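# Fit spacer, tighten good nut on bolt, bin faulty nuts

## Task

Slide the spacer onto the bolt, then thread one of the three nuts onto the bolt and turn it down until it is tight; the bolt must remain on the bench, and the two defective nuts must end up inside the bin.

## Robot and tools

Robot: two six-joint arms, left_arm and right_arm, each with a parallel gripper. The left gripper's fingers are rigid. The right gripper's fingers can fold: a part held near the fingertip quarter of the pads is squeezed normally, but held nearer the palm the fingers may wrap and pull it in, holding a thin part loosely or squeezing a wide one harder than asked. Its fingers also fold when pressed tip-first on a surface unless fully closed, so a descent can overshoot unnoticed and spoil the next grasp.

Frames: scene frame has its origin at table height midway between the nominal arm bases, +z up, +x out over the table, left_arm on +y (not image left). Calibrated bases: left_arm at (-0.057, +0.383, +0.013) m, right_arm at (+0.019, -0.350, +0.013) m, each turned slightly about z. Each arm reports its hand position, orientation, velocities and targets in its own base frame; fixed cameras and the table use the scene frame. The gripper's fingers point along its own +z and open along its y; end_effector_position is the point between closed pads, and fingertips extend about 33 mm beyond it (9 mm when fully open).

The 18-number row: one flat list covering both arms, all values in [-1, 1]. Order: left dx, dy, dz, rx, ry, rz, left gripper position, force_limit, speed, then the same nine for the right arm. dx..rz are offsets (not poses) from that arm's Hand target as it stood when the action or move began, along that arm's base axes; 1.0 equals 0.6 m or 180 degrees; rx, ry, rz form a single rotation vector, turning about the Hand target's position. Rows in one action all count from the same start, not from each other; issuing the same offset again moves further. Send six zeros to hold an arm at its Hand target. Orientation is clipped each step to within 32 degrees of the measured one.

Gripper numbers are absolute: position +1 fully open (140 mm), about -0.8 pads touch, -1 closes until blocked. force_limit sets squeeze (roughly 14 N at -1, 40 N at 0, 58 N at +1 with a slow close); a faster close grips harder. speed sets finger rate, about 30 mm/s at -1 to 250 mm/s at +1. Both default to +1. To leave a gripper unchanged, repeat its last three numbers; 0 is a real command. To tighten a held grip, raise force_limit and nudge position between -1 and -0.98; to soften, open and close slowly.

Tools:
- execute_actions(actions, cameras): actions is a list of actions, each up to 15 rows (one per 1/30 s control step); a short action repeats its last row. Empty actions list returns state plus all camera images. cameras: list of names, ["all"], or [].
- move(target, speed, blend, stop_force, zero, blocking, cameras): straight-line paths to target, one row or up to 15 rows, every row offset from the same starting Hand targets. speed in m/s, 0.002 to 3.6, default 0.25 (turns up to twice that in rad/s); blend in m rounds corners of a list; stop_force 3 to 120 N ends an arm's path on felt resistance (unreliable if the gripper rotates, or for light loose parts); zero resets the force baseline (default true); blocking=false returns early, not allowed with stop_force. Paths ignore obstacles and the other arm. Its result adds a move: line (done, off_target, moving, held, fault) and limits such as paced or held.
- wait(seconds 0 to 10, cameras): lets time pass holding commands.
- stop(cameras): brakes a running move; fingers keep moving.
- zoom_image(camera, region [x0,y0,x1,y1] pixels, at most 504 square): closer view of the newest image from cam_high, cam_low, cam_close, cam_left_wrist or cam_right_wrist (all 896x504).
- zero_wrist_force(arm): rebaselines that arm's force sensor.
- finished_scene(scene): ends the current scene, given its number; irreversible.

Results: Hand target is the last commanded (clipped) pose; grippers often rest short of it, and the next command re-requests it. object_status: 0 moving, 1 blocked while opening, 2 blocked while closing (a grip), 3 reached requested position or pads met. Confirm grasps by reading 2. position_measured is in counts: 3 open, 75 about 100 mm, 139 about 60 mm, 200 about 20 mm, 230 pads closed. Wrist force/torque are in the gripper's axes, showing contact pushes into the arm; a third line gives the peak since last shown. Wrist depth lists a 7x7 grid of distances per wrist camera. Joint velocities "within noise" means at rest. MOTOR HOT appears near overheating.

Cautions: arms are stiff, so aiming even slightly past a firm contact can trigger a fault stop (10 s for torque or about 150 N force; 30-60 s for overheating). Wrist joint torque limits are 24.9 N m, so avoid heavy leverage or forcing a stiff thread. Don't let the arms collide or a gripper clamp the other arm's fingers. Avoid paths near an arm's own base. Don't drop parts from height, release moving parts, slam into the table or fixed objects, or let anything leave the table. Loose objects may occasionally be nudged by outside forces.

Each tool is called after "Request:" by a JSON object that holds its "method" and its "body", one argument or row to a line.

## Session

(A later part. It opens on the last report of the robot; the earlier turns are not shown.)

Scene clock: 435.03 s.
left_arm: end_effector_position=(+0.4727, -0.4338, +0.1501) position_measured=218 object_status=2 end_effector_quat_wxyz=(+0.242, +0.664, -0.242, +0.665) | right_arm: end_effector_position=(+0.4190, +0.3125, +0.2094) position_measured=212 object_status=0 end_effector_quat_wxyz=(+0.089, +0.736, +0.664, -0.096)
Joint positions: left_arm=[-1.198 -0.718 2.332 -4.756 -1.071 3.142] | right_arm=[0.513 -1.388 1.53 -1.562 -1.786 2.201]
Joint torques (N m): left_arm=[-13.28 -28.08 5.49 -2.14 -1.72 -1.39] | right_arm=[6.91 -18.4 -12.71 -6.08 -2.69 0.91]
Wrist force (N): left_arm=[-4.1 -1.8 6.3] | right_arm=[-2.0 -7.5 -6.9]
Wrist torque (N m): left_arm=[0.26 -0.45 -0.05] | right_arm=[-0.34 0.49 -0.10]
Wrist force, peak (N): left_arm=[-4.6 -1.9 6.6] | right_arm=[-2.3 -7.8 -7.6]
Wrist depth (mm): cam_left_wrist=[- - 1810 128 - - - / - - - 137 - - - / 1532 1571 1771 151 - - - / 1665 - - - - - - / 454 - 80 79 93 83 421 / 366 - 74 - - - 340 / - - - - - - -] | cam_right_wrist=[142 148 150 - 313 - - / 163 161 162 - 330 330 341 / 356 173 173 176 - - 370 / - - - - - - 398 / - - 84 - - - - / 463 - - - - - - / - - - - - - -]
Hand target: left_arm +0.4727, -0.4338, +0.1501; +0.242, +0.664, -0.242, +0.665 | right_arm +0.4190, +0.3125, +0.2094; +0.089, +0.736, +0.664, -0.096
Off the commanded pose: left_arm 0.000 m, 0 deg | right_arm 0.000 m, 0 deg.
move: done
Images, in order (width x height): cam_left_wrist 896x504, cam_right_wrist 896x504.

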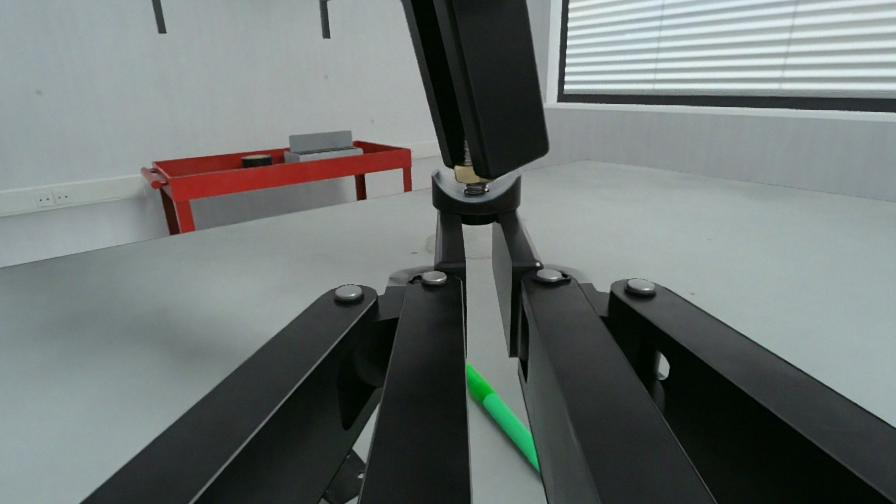

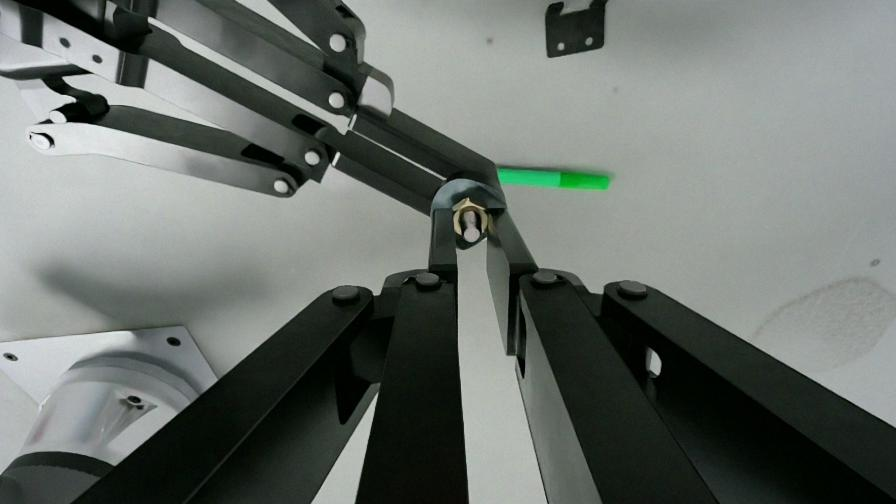

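Request:
{"method": "move", "body": {
  "target": [
    [0,0,0,0,0,0,-1,1,1, 0,0,0,0,0,0,-1,0,-1],
    [0,0,0,0,0,0,-1,1,1, 0,0,-0.000347,0,0,-0.3333,-0.56,0,0],
    [0,0,0,0,0,0,-1,1,1, 0,0,-0.000347,0,0,0,-1,0,-1],
    [0,0,0,0,0,0,-1,1,1, 0,0,-0.000694,0,0,-0.3333,-0.56,0,0],
    [0,0,0,0,0,0,-1,1,1, 0,0,-0.000694,0,0,0,-1,0,-1]
  ],
  "speed": 0.7,
  "cameras": ["cam_right_wrist","cam_left_wrist"]
}}

Request:
{"method": "zoom_image", "body": {
  "camera": "cam_left_wrist",
  "region": [420, 80, 540, 220]
}}

Request:
{"method": "zoom_image", "body": {
  "camera": "cam_right_wrist",
  "region": [410, 190, 530, 310]
}}

Scene clock: 445.57 s.
left_arm: end_effector_position=(+0.4727, -0.4338, +0.1501) position_measured=218 object_status=2 end_effector_quat_wxyz=(+0.242, +0.664, -0.242, +0.665) | right_arm: end_effector_position=(+0.4190, +0.3125, +0.2090) position_measured=212 object_status=0 end_effector_quat_wxyz=(+0.089, +0.736, +0.664, -0.096)
Joint positions: left_arm=[-1.198 -0.718 2.332 -4.756 -1.071 3.142] | right_arm=[0.513 -1.388 1.531 -1.563 -1.786 2.201]
Joint torques (N m): left_arm=[-12.41 -31.97 5.55 -5.28 -1.61 -1.36] | right_arm=[-14.25 -37.24 -11.45 -5.92 -1.82 -1.41]
Wrist force (N): left_arm=[-3.2 -2.3 5.7] | right_arm=[-3.1 -7.3 -7.6]
Wrist torque (N m): left_arm=[0.26 -0.47 -0.06] | right_arm=[-0.31 0.49 0.10]
Wrist force, peak (N): left_arm=[-6.2 -2.5 6.6] | right_arm=[-2.7 -7.9 -8.4]
Wrist depth (mm): cam_left_wrist=[- 1601 - 128 - - - / - 1723 - 137 1998 - - / 1591 1571 1611 155 - - - / 614 618 - - - - - / 490 475 80 79 93 83 - / - - 74 - - - - / - - - - - - -] | cam_right_wrist=[142 148 149 - 313 303 317 / 163 160 161 180 330 328 326 / 166 170 173 171 351 359 - / - - 394 - - - - / - - 84 - - - - / 442 - - - - - - / - - - - - - -]
Hand target: left_arm +0.4727, -0.4338, +0.1501; +0.242, +0.664, -0.242, +0.665 | right_arm +0.4190, +0.3125, +0.2090; +0.089, +0.736, +0.664, -0.096
Off the commanded pose: left_arm 0.000 m, 0 deg | right_arm 0.000 m, 0 deg.
move: done
Images, in order (width x height): cam_left_wrist 896x504, cam_right_wrist 896x504.

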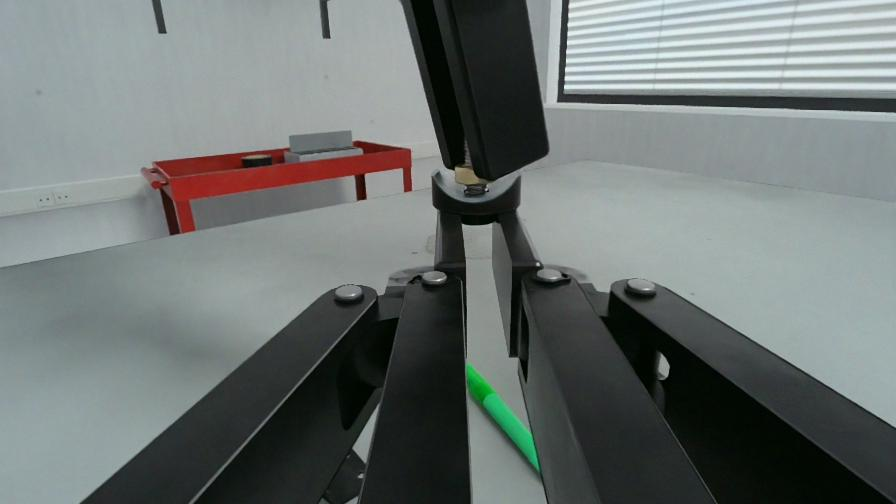

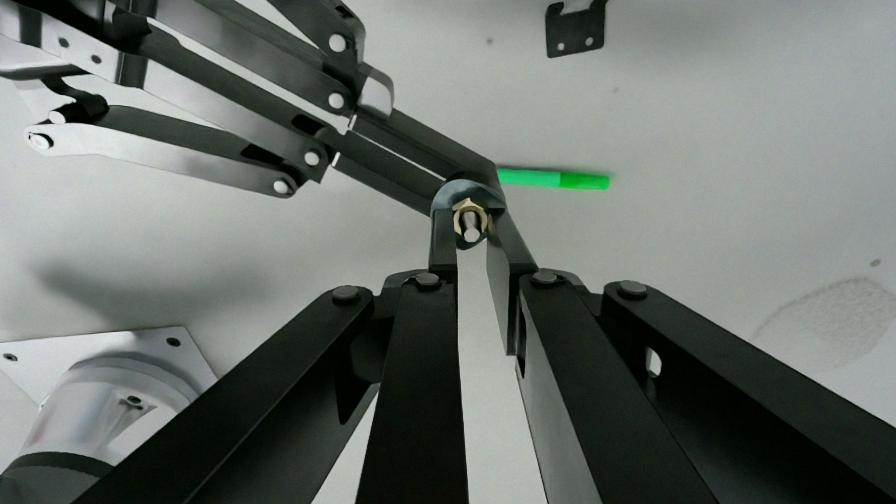

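Scaled by 3.600 from the camera's 896x504 image, which has a finer 1280x720 frame.

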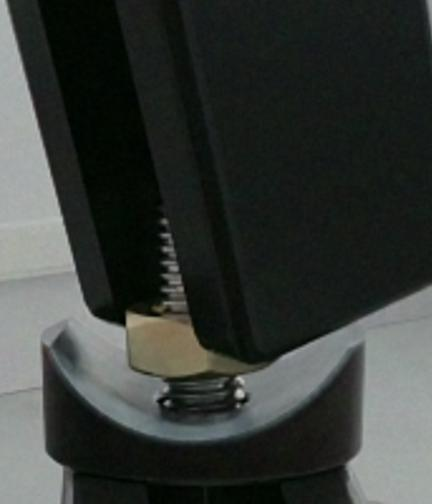

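Scaled by 4.200 from the camera's 896x504 image, which has a finer 1280x720 frame.

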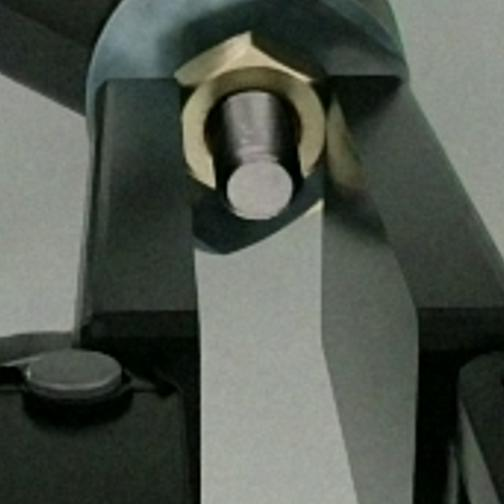

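Request:
{"method": "execute_actions", "body": {
  "actions": [
    [[0,0,0,0,0,0,-1,1,1,0,0,0,0,0,-0.0014,-1,0,-1],[0,0,0,0,0,0,-1,1,1,0,0,0,0,0,-0.0057,-1,0,-1],[0,0,0,0,0,0,-1,1,1,0,0,0,0,0,-0.0127,-1,0,-1],[0,0,0,0,0,0,-1,1,1,0,0,0,0,0,-0.0223,-1,0,-1],[0,0,0,0,0,0,-1,1,1,0,0,-0.00005,0,0,-0.0344,-1,0,-1],[0,0,0,0,0,0,-1,1,1,0,0,-0.00005,0,0,-0.0488,-1,0,-1],[0,0,0,0,0,0,-1,1,1,0,0,-0.0001,0,0,-0.0652,-1,0,-1],[0,0,0,0,0,0,-1,1,1,0,0,-0.0001,0,0,-0.0833,-1,0,-1],[0,0,0,0,0,0,-1,1,1,0,0,-0.0001,0,0,-0.1029,-1,0,-1],[0,0,0,0,0,0,-1,1,1,0,0,-0.00013,0,0,-0.1235,-1,0,-1],[0,0,0,0,0,0,-1,1,1,0,0,-0.00015,0,0,-0.1449,-1,0,-1],[0,0,0,0,0,0,-1,1,1,0,0,-0.00017,0,0,-0.1667,-1,0,-1],[0,0,0,0,0,0,-1,1,1,0,0,-0.0002,0,0,-0.1884,-1,0,-1],[0,0,0,0,0,0,-1,1,1,0,0,-0.00022,0,0,-0.2098,-1,0,-1],[0,0,0,0,0,0,-1,1,1,0,0,-0.00024,0,0,-0.2304,-1,0,-1]],
    [[0,0,0,0,0,0,-1,1,1,0,0,-0.00002,0,0,-0.0196,-1,0,-1],[0,0,0,0,0,0,-1,1,1,0,0,-0.00004,0,0,-0.0377,-1,0,-1],[0,0,0,0,0,0,-1,1,1,0,0,-0.00006,0,0,-0.0541,-1,0,-1],[0,0,0,0,0,0,-1,1,1,0,0,-0.00007,0,0,-0.0685,-1,0,-1],[0,0,0,0,0,0,-1,1,1,0,0,-0.00008,0,0,-0.0806,-1,0,-1],[0,0,0,0,0,0,-1,1,1,0,0,-0.00009,0,0,-0.0902,-1,0,-1],[0,0,0,0,0,0,-1,1,1,0,0,-0.0001,0,0,-0.0973,-1,0,-1],[0,0,0,0,0,0,-1,1,1,0,0,-0.0001,0,0,-0.1015,-1,0,-1],[0,0,0,0,0,0,-1,1,1,0,0,-0.0001,0,0,-0.1029,-1,0,-1],[0,0,0,0,0,0,-1,1,1,0,0,-0.0001,0,0,-0.1029,-1,0,-1],[0,0,0,0,0,0,-1,1,1,0,0,-0.0001,0,0,-0.1029,-1,0,-1],[0,0,0,0,0,0,-1,1,1,0,0,-0.0001,0,0,-0.1029,-0.56,0,0]],
    [[0,0,0,0,0,0,-1,1,1,0,0,0,0,0,0.0021,-0.56,0,0],[0,0,0,0,0,0,-1,1,1,0,0,0,0,0,0.0082,-0.56,0,0],[0,0,0,0,0,0,-1,1,1,0,0,0,0,0,0.0182,-0.56,0,0],[0,0,0,0,0,0,-1,1,1,0,0,0,0,0,0.0318,-0.56,0,0],[0,0,0,0,0,0,-1,1,1,0,0,0,0,0,0.0488,-0.56,0,0],[0,0,0,0,0,0,-1,1,1,0,0,0,0,0,0.0687,-0.56,0,0],[0,0,0,0,0,0,-1,1,1,0,0,0,0,0,0.0910,-0.56,0,0],[0,0,0,0,0,0,-1,1,1,0,0,0,0,0,0.1152,-0.56,0,0],[0,0,0,0,0,0,-1,1,1,0,0,0,0,0,0.1406,-0.56,0,0],[0,0,0,0,0,0,-1,1,1,0,0,0,0,0,0.1667,-0.56,0,0],[0,0,0,0,0,0,-1,1,1,0,0,0,0,0,0.1927,-0.56,0,0],[0,0,0,0,0,0,-1,1,1,0,0,0,0,0,0.2181,-0.56,0,0],[0,0,0,0,0,0,-1,1,1,0,0,0,0,0,0.2423,-0.56,0,0],[0,0,0,0,0,0,-1,1,1,0,0,0,0,0,0.2646,-0.56,0,0],[0,0,0,0,0,0,-1,1,1,0,0,0,0,0,0.2845,-0.56,0,0]],
    [[0,0,0,0,0,0,-1,1,1,0,0,0,0,0,0.0170,-0.56,0,0],[0,0,0,0,0,0,-1,1,1,0,0,0,0,0,0.0306,-0.56,0,0],[0,0,0,0,0,0,-1,1,1,0,0,0,0,0,0.0406,-0.56,0,0],[0,0,0,0,0,0,-1,1,1,0,0,0,0,0,0.0467,-0.56,0,0],[0,0,0,0,0,0,-1,1,1,0,0,0,0,0,0.0488,-0.56,0,0],[0,0,0,0,0,0,-1,1,1,0,0,0,0,0,0.0488,-0.56,0,0],[0,0,0,0,0,0,-1,1,1,0,0,0,0,0,0.0488,-0.56,0,0],[0,0,0,0,0,0,-1,1,1,0,0,0,0,0,0.0488,-1,0,-1]],
    [[0,0,0,0,0,0,-1,1,1,0,0,0,0,0,-0.0014,-1,0,-1],[0,0,0,0,0,0,-1,1,1,0,0,0,0,0,-0.0057,-1,0,-1],[0,0,0,0,0,0,-1,1,1,0,0,0,0,0,-0.0127,-1,0,-1],[0,0,0,0,0,0,-1,1,1,0,0,0,0,0,-0.0223,-1,0,-1],[0,0,0,0,0,0,-1,1,1,0,0,-0.00005,0,0,-0.0344,-1,0,-1],[0,0,0,0,0,0,-1,1,1,0,0,-0.00005,0,0,-0.0488,-1,0,-1],[0,0,0,0,0,0,-1,1,1,0,0,-0.0001,0,0,-0.0652,-1,0,-1],[0,0,0,0,0,0,-1,1,1,0,0,-0.0001,0,0,-0.0833,-1,0,-1],[0,0,0,0,0,0,-1,1,1,0,0,-0.0001,0,0,-0.1029,-1,0,-1],[0,0,0,0,0,0,-1,1,1,0,0,-0.00013,0,0,-0.1235,-1,0,-1],[0,0,0,0,0,0,-1,1,1,0,0,-0.00015,0,0,-0.1449,-1,0,-1],[0,0,0,0,0,0,-1,1,1,0,0,-0.00017,0,0,-0.1667,-1,0,-1],[0,0,0,0,0,0,-1,1,1,0,0,-0.0002,0,0,-0.1884,-1,0,-1],[0,0,0,0,0,0,-1,1,1,0,0,-0.00022,0,0,-0.2098,-1,0,-1],[0,0,0,0,0,0,-1,1,1,0,0,-0.00024,0,0,-0.2304,-1,0,-1]],
    [[0,0,0,0,0,0,-1,1,1,0,0,-0.00002,0,0,-0.0196,-1,0,-1],[0,0,0,0,0,0,-1,1,1,0,0,-0.00004,0,0,-0.0377,-1,0,-1],[0,0,0,0,0,0,-1,1,1,0,0,-0.00006,0,0,-0.0541,-1,0,-1],[0,0,0,0,0,0,-1,1,1,0,0,-0.00007,0,0,-0.0685,-1,0,-1],[0,0,0,0,0,0,-1,1,1,0,0,-0.00008,0,0,-0.0806,-1,0,-1],[0,0,0,0,0,0,-1,1,1,0,0,-0.00009,0,0,-0.0902,-1,0,-1],[0,0,0,0,0,0,-1,1,1,0,0,-0.0001,0,0,-0.0973,-1,0,-1],[0,0,0,0,0,0,-1,1,1,0,0,-0.0001,0,0,-0.1015,-1,0,-1],[0,0,0,0,0,0,-1,1,1,0,0,-0.0001,0,0,-0.1029,-1,0,-1],[0,0,0,0,0,0,-1,1,1,0,0,-0.0001,0,0,-0.1029,-1,0,-1],[0,0,0,0,0,0,-1,1,1,0,0,-0.0001,0,0,-0.1029,-1,0,-1],[0,0,0,0,0,0,-1,1,1,0,0,-0.0001,0,0,-0.1029,-0.56,0,0]],
    [[0,0,0,0,0,0,-1,1,1,0,0,0,0,0,0.0021,-0.56,0,0],[0,0,0,0,0,0,-1,1,1,0,0,0,0,0,0.0082,-0.56,0,0],[0,0,0,0,0,0,-1,1,1,0,0,0,0,0,0.0182,-0.56,0,0],[0,0,0,0,0,0,-1,1,1,0,0,0,0,0,0.0318,-0.56,0,0],[0,0,0,0,0,0,-1,1,1,0,0,0,0,0,0.0488,-0.56,0,0],[0,0,0,0,0,0,-1,1,1,0,0,0,0,0,0.0687,-0.56,0,0],[0,0,0,0,0,0,-1,1,1,0,0,0,0,0,0.0910,-0.56,0,0],[0,0,0,0,0,0,-1,1,1,0,0,0,0,0,0.1152,-0.56,0,0],[0,0,0,0,0,0,-1,1,1,0,0,0,0,0,0.1406,-0.56,0,0],[0,0,0,0,0,0,-1,1,1,0,0,0,0,0,0.1667,-0.56,0,0],[0,0,0,0,0,0,-1,1,1,0,0,0,0,0,0.1927,-0.56,0,0],[0,0,0,0,0,0,-1,1,1,0,0,0,0,0,0.2181,-0.56,0,0],[0,0,0,0,0,0,-1,1,1,0,0,0,0,0,0.2423,-0.56,0,0],[0,0,0,0,0,0,-1,1,1,0,0,0,0,0,0.2646,-0.56,0,0],[0,0,0,0,0,0,-1,1,1,0,0,0,0,0,0.2845,-0.56,0,0]],
    [[0,0,0,0,0,0,-1,1,1,0,0,0,0,0,0.0170,-0.56,0,0],[0,0,0,0,0,0,-1,1,1,0,0,0,0,0,0.0306,-0.56,0,0],[0,0,0,0,0,0,-1,1,1,0,0,0,0,0,0.0406,-0.56,0,0],[0,0,0,0,0,0,-1,1,1,0,0,0,0,0,0.0467,-0.56,0,0],[0,0,0,0,0,0,-1,1,1,0,0,0,0,0,0.0488,-0.56,0,0],[0,0,0,0,0,0,-1,1,1,0,0,0,0,0,0.0488,-0.56,0,0],[0,0,0,0,0,0,-1,1,1,0,0,0,0,0,0.0488,-0.56,0,0],[0,0,0,0,0,0,-1,1,1,0,0,0,0,0,0.0488,-1,0,-1]]
  ],
  "cameras": ["cam_right_wrist","cam_left_wrist"]
}}

Request:
{"method": "zoom_image", "body": {
  "camera": "cam_left_wrist",
  "region": [420, 80, 540, 220]
}}

Request:
{"method": "zoom_image", "body": {
  "camera": "cam_right_wrist",
  "region": [410, 190, 530, 310]
}}

Scene clock: 454.50 s.
left_arm: end_effector_position=(+0.4727, -0.4338, +0.1501) position_measured=218 object_status=2 end_effector_quat_wxyz=(+0.242, +0.664, -0.242, +0.665) | right_arm: end_effector_position=(+0.4190, +0.3125, +0.2086) position_measured=212 object_status=2 end_effector_quat_wxyz=(+0.089, +0.736, +0.664, -0.096) end_effector_velocity=(+0.000, -0.001, +0.000) end_effector_angular_velocity=(+0.000, +0.000, +0.003)
Joint positions: left_arm=[-1.198 -0.718 2.332 -4.756 -1.071 3.142] | right_arm=[0.513 -1.387 1.531 -1.563 -1.787 2.203]
Joint velocities: left_arm=[within noise] | right_arm=[-0.002 -0.001 0.001 -0.001 0 -0.005]
Joint torques (N m): left_arm=[-11.95 -36.05 5.79 -4.69 -1.67 -1.42] | right_arm=[-15.51 -37.65 -12.94 -7.2 1.77 -1.45]
Wrist force (N): left_arm=[-7.2 -5.1 5.4] | right_arm=[-5.8 -7.2 -7.6]
Wrist torque (N m): left_arm=[0.34 -0.41 -0.12] | right_arm=[-0.22 0.40 0.12]
Wrist force, peak (N): left_arm=[5.3 -10.4 2.3] | right_arm=[-6.1 -7.7 -9.0]
Wrist depth (mm): cam_left_wrist=[- 1665 - 128 - - - / - - - 137 2047 - - / - 1542 1581 151 - - - / 1892 - 654 - - - - / - - 80 79 93 84 425 / 339 - 74 - - - - / - - - - - - -] | cam_right_wrist=[141 146 147 - - - - / 162 160 160 330 - - - / - 168 172 171 - - - / - - - - 131 - - / - - 84 - - - - / 444 - - - - - - / - - - - - - -]
Hand target: left_arm +0.4727, -0.4338, +0.1501; +0.242, +0.664, -0.242, +0.665 | right_arm +0.4190, +0.3125, +0.2086; +0.089, +0.736, +0.664, -0.096
Off the commanded pose: left_arm 0.000 m, 0 deg | right_arm 0.000 m, 0 deg.
Step readings (end_effector_position of left_arm | right_arm):
0: (+0.4727, -0.4338, +0.1501) | (+0.4190, +0.3125, +0.2090)
1: (+0.4727, -0.4338, +0.1501) | (+0.4190, +0.3125, +0.2090)
2: (+0.4727, -0.4338, +0.1501) | (+0.4190, +0.3125, +0.2090)
4: (+0.4727, -0.4338, +0.1501) | (+0.4190, +0.3124, +0.2090)
8: (+0.4727, -0.4338, +0.1501) | (+0.4190, +0.3125, +0.2090)
15: (+0.4727, -0.4338, +0.1501) | (+0.4192, +0.3124, +0.2092)
16: (+0.4727, -0.4338, +0.1501) | (+0.4192, +0.3124, +0.2092)
17: (+0.4727, -0.4338, +0.1501) | (+0.4192, +0.3124, +0.2092)
19: (+0.4727, -0.4338, +0.1501) | (+0.4193, +0.3124, +0.2093)
23: (+0.4727, -0.4338, +0.1501) | (+0.4193, +0.3125, +0.2093)
30: (+0.4727, -0.4338, +0.1501) | (+0.4191, +0.3126, +0.2090)
31: (+0.4727, -0.4338, +0.1501) | (+0.4191, +0.3126, +0.2090)
32: (+0.4727, -0.4338, +0.1501) | (+0.4191, +0.3125, +0.2089)
34: (+0.4727, -0.4338, +0.1501) | (+0.4191, +0.3125, +0.2089)
38: (+0.4727, -0.4338, +0.1501) | (+0.4189, +0.3125, +0.2089)
45: (+0.4727, -0.4338, +0.1501) | (+0.4193, +0.3132, +0.2093)
46: (+0.4727, -0.4338, +0.1501) | (+0.4193, +0.3133, +0.2093)
47: (+0.4727, -0.4338, +0.1501) | (+0.4193, +0.3132, +0.2094)
49: (+0.4727, -0.4338, +0.1501) | (+0.4192, +0.3131, +0.2095)
53: (+0.4727, -0.4338, +0.1501) | (+0.4190, +0.3128, +0.2093)
60: (+0.4727, -0.4338, +0.1500) | (+0.4189, +0.3126, +0.2090)
61: (+0.4727, -0.4338, +0.1500) | (+0.4189, +0.3126, +0.2089)
62: (+0.4727, -0.4338, +0.1500) | (+0.4189, +0.3126, +0.2089)
64: (+0.4727, -0.4338, +0.1500) | (+0.4189, +0.3126, +0.2089)
68: (+0.4727, -0.4338, +0.1500) | (+0.4190, +0.3125, +0.2089)
75: (+0.4727, -0.4338, +0.1500) | (+0.4192, +0.3124, +0.2090)
76: (+0.4727, -0.4338, +0.1500) | (+0.4192, +0.3124, +0.2090)
77: (+0.4727, -0.4338, +0.1500) | (+0.4192, +0.3124, +0.2091)
79: (+0.4727, -0.4338, +0.1500) | (+0.4193, +0.3124, +0.2091)
83: (+0.4727, -0.4338, +0.1501) | (+0.4193, +0.3125, +0.2091)
90: (+0.4727, -0.4338, +0.1501) | (+0.4192, +0.3126, +0.2088)
91: (+0.4727, -0.4338, +0.1501) | (+0.4191, +0.3126, +0.2088)
92: (+0.4727, -0.4338, +0.1501) | (+0.4191, +0.3126, +0.2087)
94: (+0.4727, -0.4338, +0.1501) | (+0.4191, +0.3125, +0.2087)
98: (+0.4727, -0.4338, +0.1501) | (+0.4189, +0.3125, +0.2087)
105: (+0.4727, -0.4338, +0.1501) | (+0.4193, +0.3132, +0.2091)
106: (+0.4727, -0.4338, +0.1501) | (+0.4193, +0.3133, +0.2091)
107: (+0.4727, -0.4338, +0.1501) | (+0.4193, +0.3132, +0.2092)
109: (+0.4727, -0.4338, +0.1501) | (+0.4192, +0.3131, +0.2093)
113: (+0.4727, -0.4338, +0.1501) | (+0.4190, +0.3128, +0.2091)
120: (+0.4727, -0.4338, +0.1501) | (+0.4189, +0.3126, +0.2088)
Images, in order (width x height): cam_left_wrist 896x504, cam_right_wrist 896x504.

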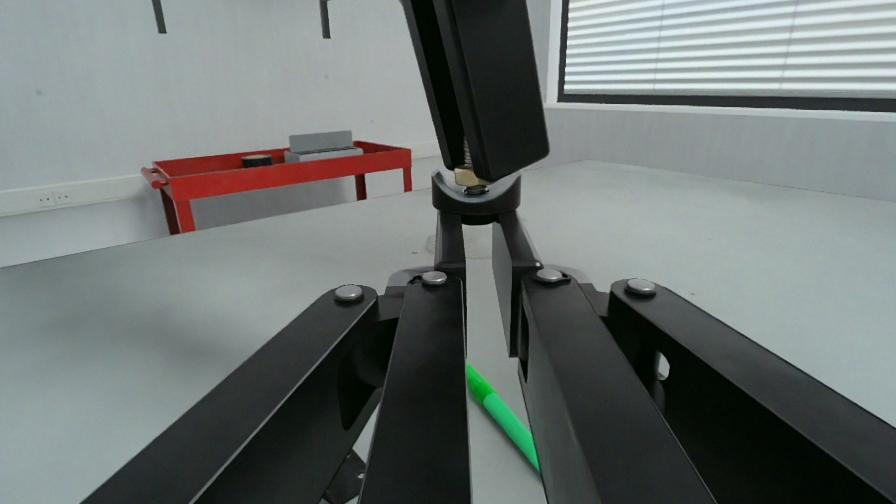

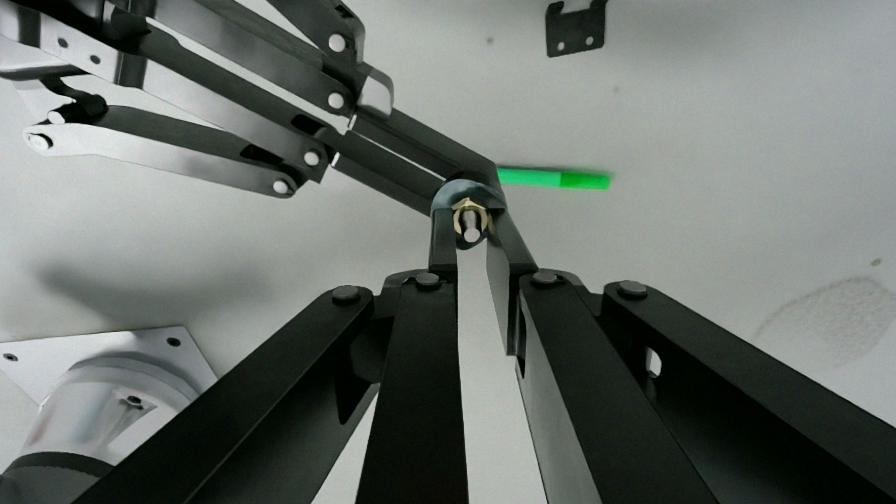

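Scaled by 3.600 from the camera's 896x504 image, which has a finer 1280x720 frame.

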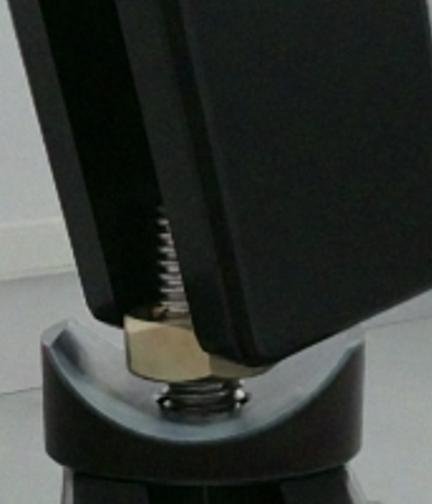

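Scaled by 4.200 from the camera's 896x504 image, which has a finer 1280x720 frame.

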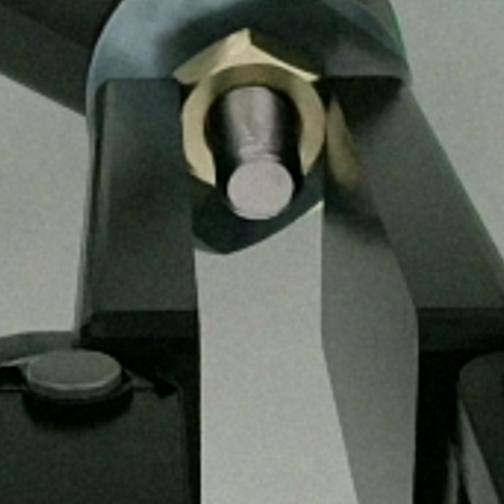

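Request:
{"method": "move", "body": {
  "target": [
    [0,0,0,0,0,0,-1,1,1, 0,0,0,0,0,0,-1,0,-1],
    [0,0,0,0,0,0,-1,1,1, 0,0,-0.000347,0,0,-0.3333,-0.58,0,1],
    [0,0,0,0,0,0,-1,1,1, 0,0,-0.000347,0,0,0,-1,0,-1],
    [0,0,0,0,0,0,-1,1,1, 0,0,-0.000694,0,0,-0.3333,-0.58,0,1],
    [0,0,0,0,0,0,-1,1,1, 0,0,-0.000694,0,0,0,-1,0,-1]
  ],
  "speed": 1.0
}}

Request:
{"method": "move", "body": {
  "target": [
    [0,0,0,0,0,0,-1,1,1, 0,0,0,0,0,0,-1,0,-1],
    [0,0,0,0,0,0,-1,1,1, 0,0,-0.000347,0,0,-0.3333,-0.58,0,1],
    [0,0,0,0,0,0,-1,1,1, 0,0,-0.000347,0,0,0,-1,0,-1],
    [0,0,0,0,0,0,-1,1,1, 0,0,-0.000694,0,0,-0.3333,-0.58,0,1],
    [0,0,0,0,0,0,-1,1,1, 0,0,-0.000694,0,0,0,-1,0,-1]
  ],
  "speed": 1.0,
  "cameras": ["cam_right_wrist","cam_left_wrist"]
}}

Request:
{"method": "zoom_image", "body": {
  "camera": "cam_left_wrist",
  "region": [420, 80, 540, 220]
}}

Request:
{"method": "zoom_image", "body": {
  "camera": "cam_right_wrist",
  "region": [410, 190, 530, 310]
}}

Scene clock: 464.70 s.
left_arm: end_effector_position=(+0.4727, -0.4338, +0.1501) position_measured=218 object_status=2 end_effector_quat_wxyz=(+0.242, +0.664, -0.242, +0.665) | right_arm: end_effector_position=(+0.4190, +0.3125, +0.2082) position_measured=212 object_status=0 end_effector_quat_wxyz=(+0.089, +0.736, +0.664, -0.096)
Joint positions: left_arm=[-1.198 -0.718 2.332 -4.756 -1.071 3.142] | right_arm=[0.513 -1.388 1.533 -1.565 -1.786 2.201]
Joint torques (N m): left_arm=[-11.33 -34.75 4.82 -1.93 -1.55 -1.33] | right_arm=[-13.79 -38.77 -13.15 -6.15 -0.35 -1.6]
Wrist force (N): left_arm=[-3.7 -3.3 4.4] | right_arm=[-2.9 -6.3 -6.6]
Wrist torque (N m): left_arm=[0.20 -0.53 -0.07] | right_arm=[-0.26 0.35 0.10]
Wrist force, peak (N): left_arm=[7.8 -7.9 1.6] | right_arm=[-6.5 -7.7 -9.7]
Wrist depth (mm): cam_left_wrist=[1350 - - 129 - - - / - 1797 - 137 - - - / 1380 1561 1542 152 1024 - - / 1452 568 649 - - 673 - / 456 477 80 79 92 83 416 / 363 - 74 - - - - / - - - - - - -] | cam_right_wrist=[141 146 148 - 298 - - / 162 160 160 313 - - - / 356 182 172 172 - 355 - / - 387 - - 405 - 387 / - - 84 - - - 462 / 455 - - - - - - / - - - - - - -]
Hand target: left_arm +0.4727, -0.4338, +0.1501; +0.242, +0.664, -0.242, +0.665 | right_arm +0.4190, +0.3125, +0.2082; +0.089, +0.736, +0.664, -0.096
Off the commanded pose: left_arm 0.000 m, 0 deg | right_arm 0.000 m, 0 deg.
move: done

Scene clock: 474.33 s.
left_arm: end_effector_position=(+0.4727, -0.4338, +0.1501) position_measured=218 object_status=2 end_effector_quat_wxyz=(+0.242, +0.664, -0.242, +0.665) | right_arm: end_effector_position=(+0.4190, +0.3125, +0.2078) position_measured=212 object_status=0 end_effector_quat_wxyz=(+0.089, +0.736, +0.664, -0.096)
Joint positions: left_arm=[-1.198 -0.718 2.332 -4.756 -1.071 3.142] | right_arm=[0.513 -1.387 1.534 -1.566 -1.786 2.201]
Joint torques (N m): left_arm=[-11.26 -30.72 4.59 -3 -1.55 -1.44] | right_arm=[-13.63 -38.3 -13.42 -6.35 -0.28 -1.59]
Wrist force (N): left_arm=[-5.0 -3.0 4.1] | right_arm=[-3.1 -6.1 -6.1]
Wrist torque (N m): left_arm=[0.29 -0.28 -0.07] | right_arm=[-0.25 0.38 0.12]
Wrist force, peak (N): left_arm=[7.5 -8.6 1.1] | right_arm=[-3.3 -6.7 -7.6]
Wrist depth (mm): cam_left_wrist=[- - - 129 - - - / - - - 137 - - - / 1532 1478 1532 149 - - - / - - - - 119 584 581 / - - 80 79 92 84 - / - - 74 - - - 341 / - - - - - - -] | cam_right_wrist=[141 145 148 - 302 - - / 162 159 160 - - - - / - 172 172 174 - - - / - 388 396 - 385 - 405 / - - 84 - - - - / 448 - - - - - 508 / - - - - - - -]
Hand target: left_arm +0.4727, -0.4338, +0.1501; +0.242, +0.664, -0.242, +0.665 | right_arm +0.4190, +0.3125, +0.2078; +0.089, +0.736, +0.664, -0.096
Off the commanded pose: left_arm 0.000 m, 0 deg | right_arm 0.000 m, 0 deg.
move: done
Images, in order (width x height): cam_left_wrist 896x504, cam_right_wrist 896x504.

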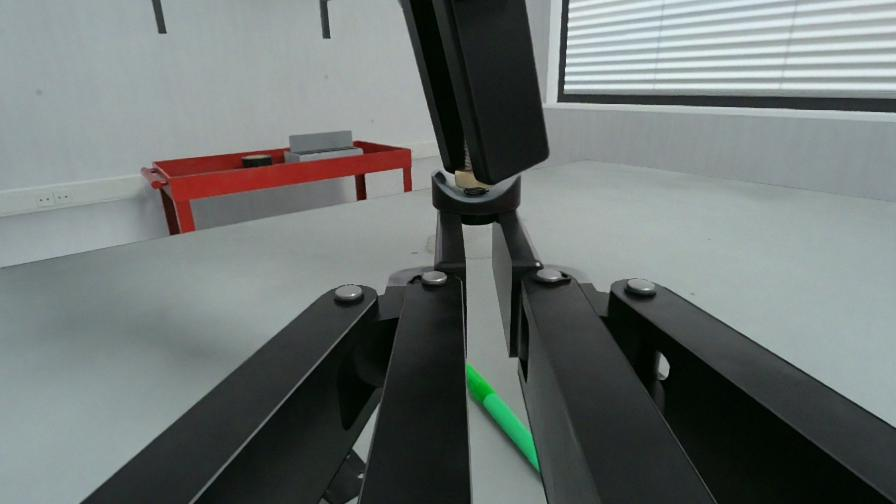

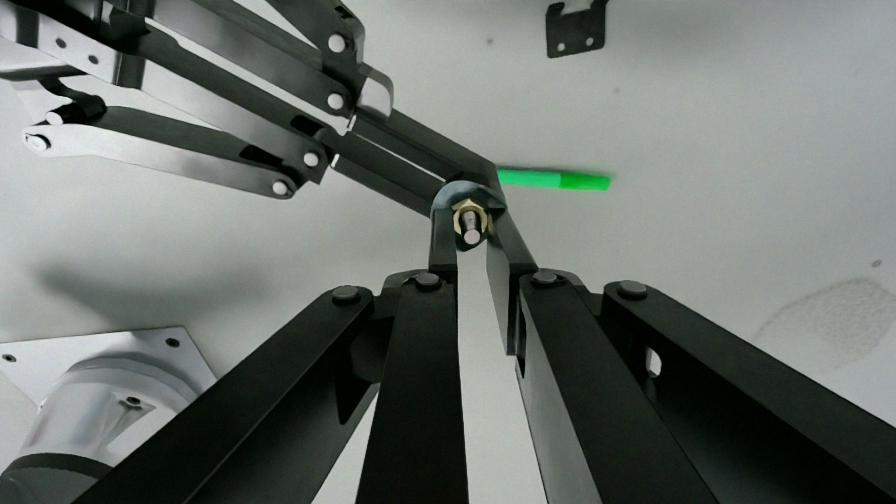

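Scaled by 3.600 from the camera's 896x504 image, which has a finer 1280x720 frame.

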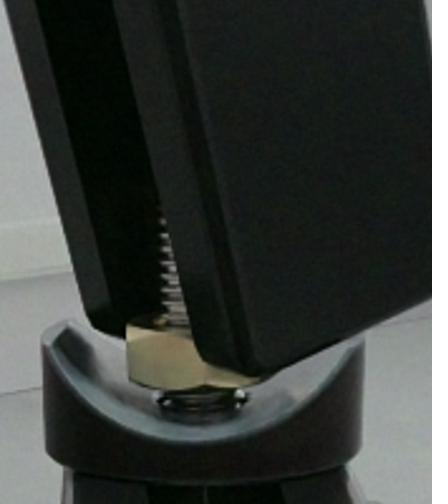

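Scaled by 4.200 from the camera's 896x504 image, which has a finer 1280x720 frame.

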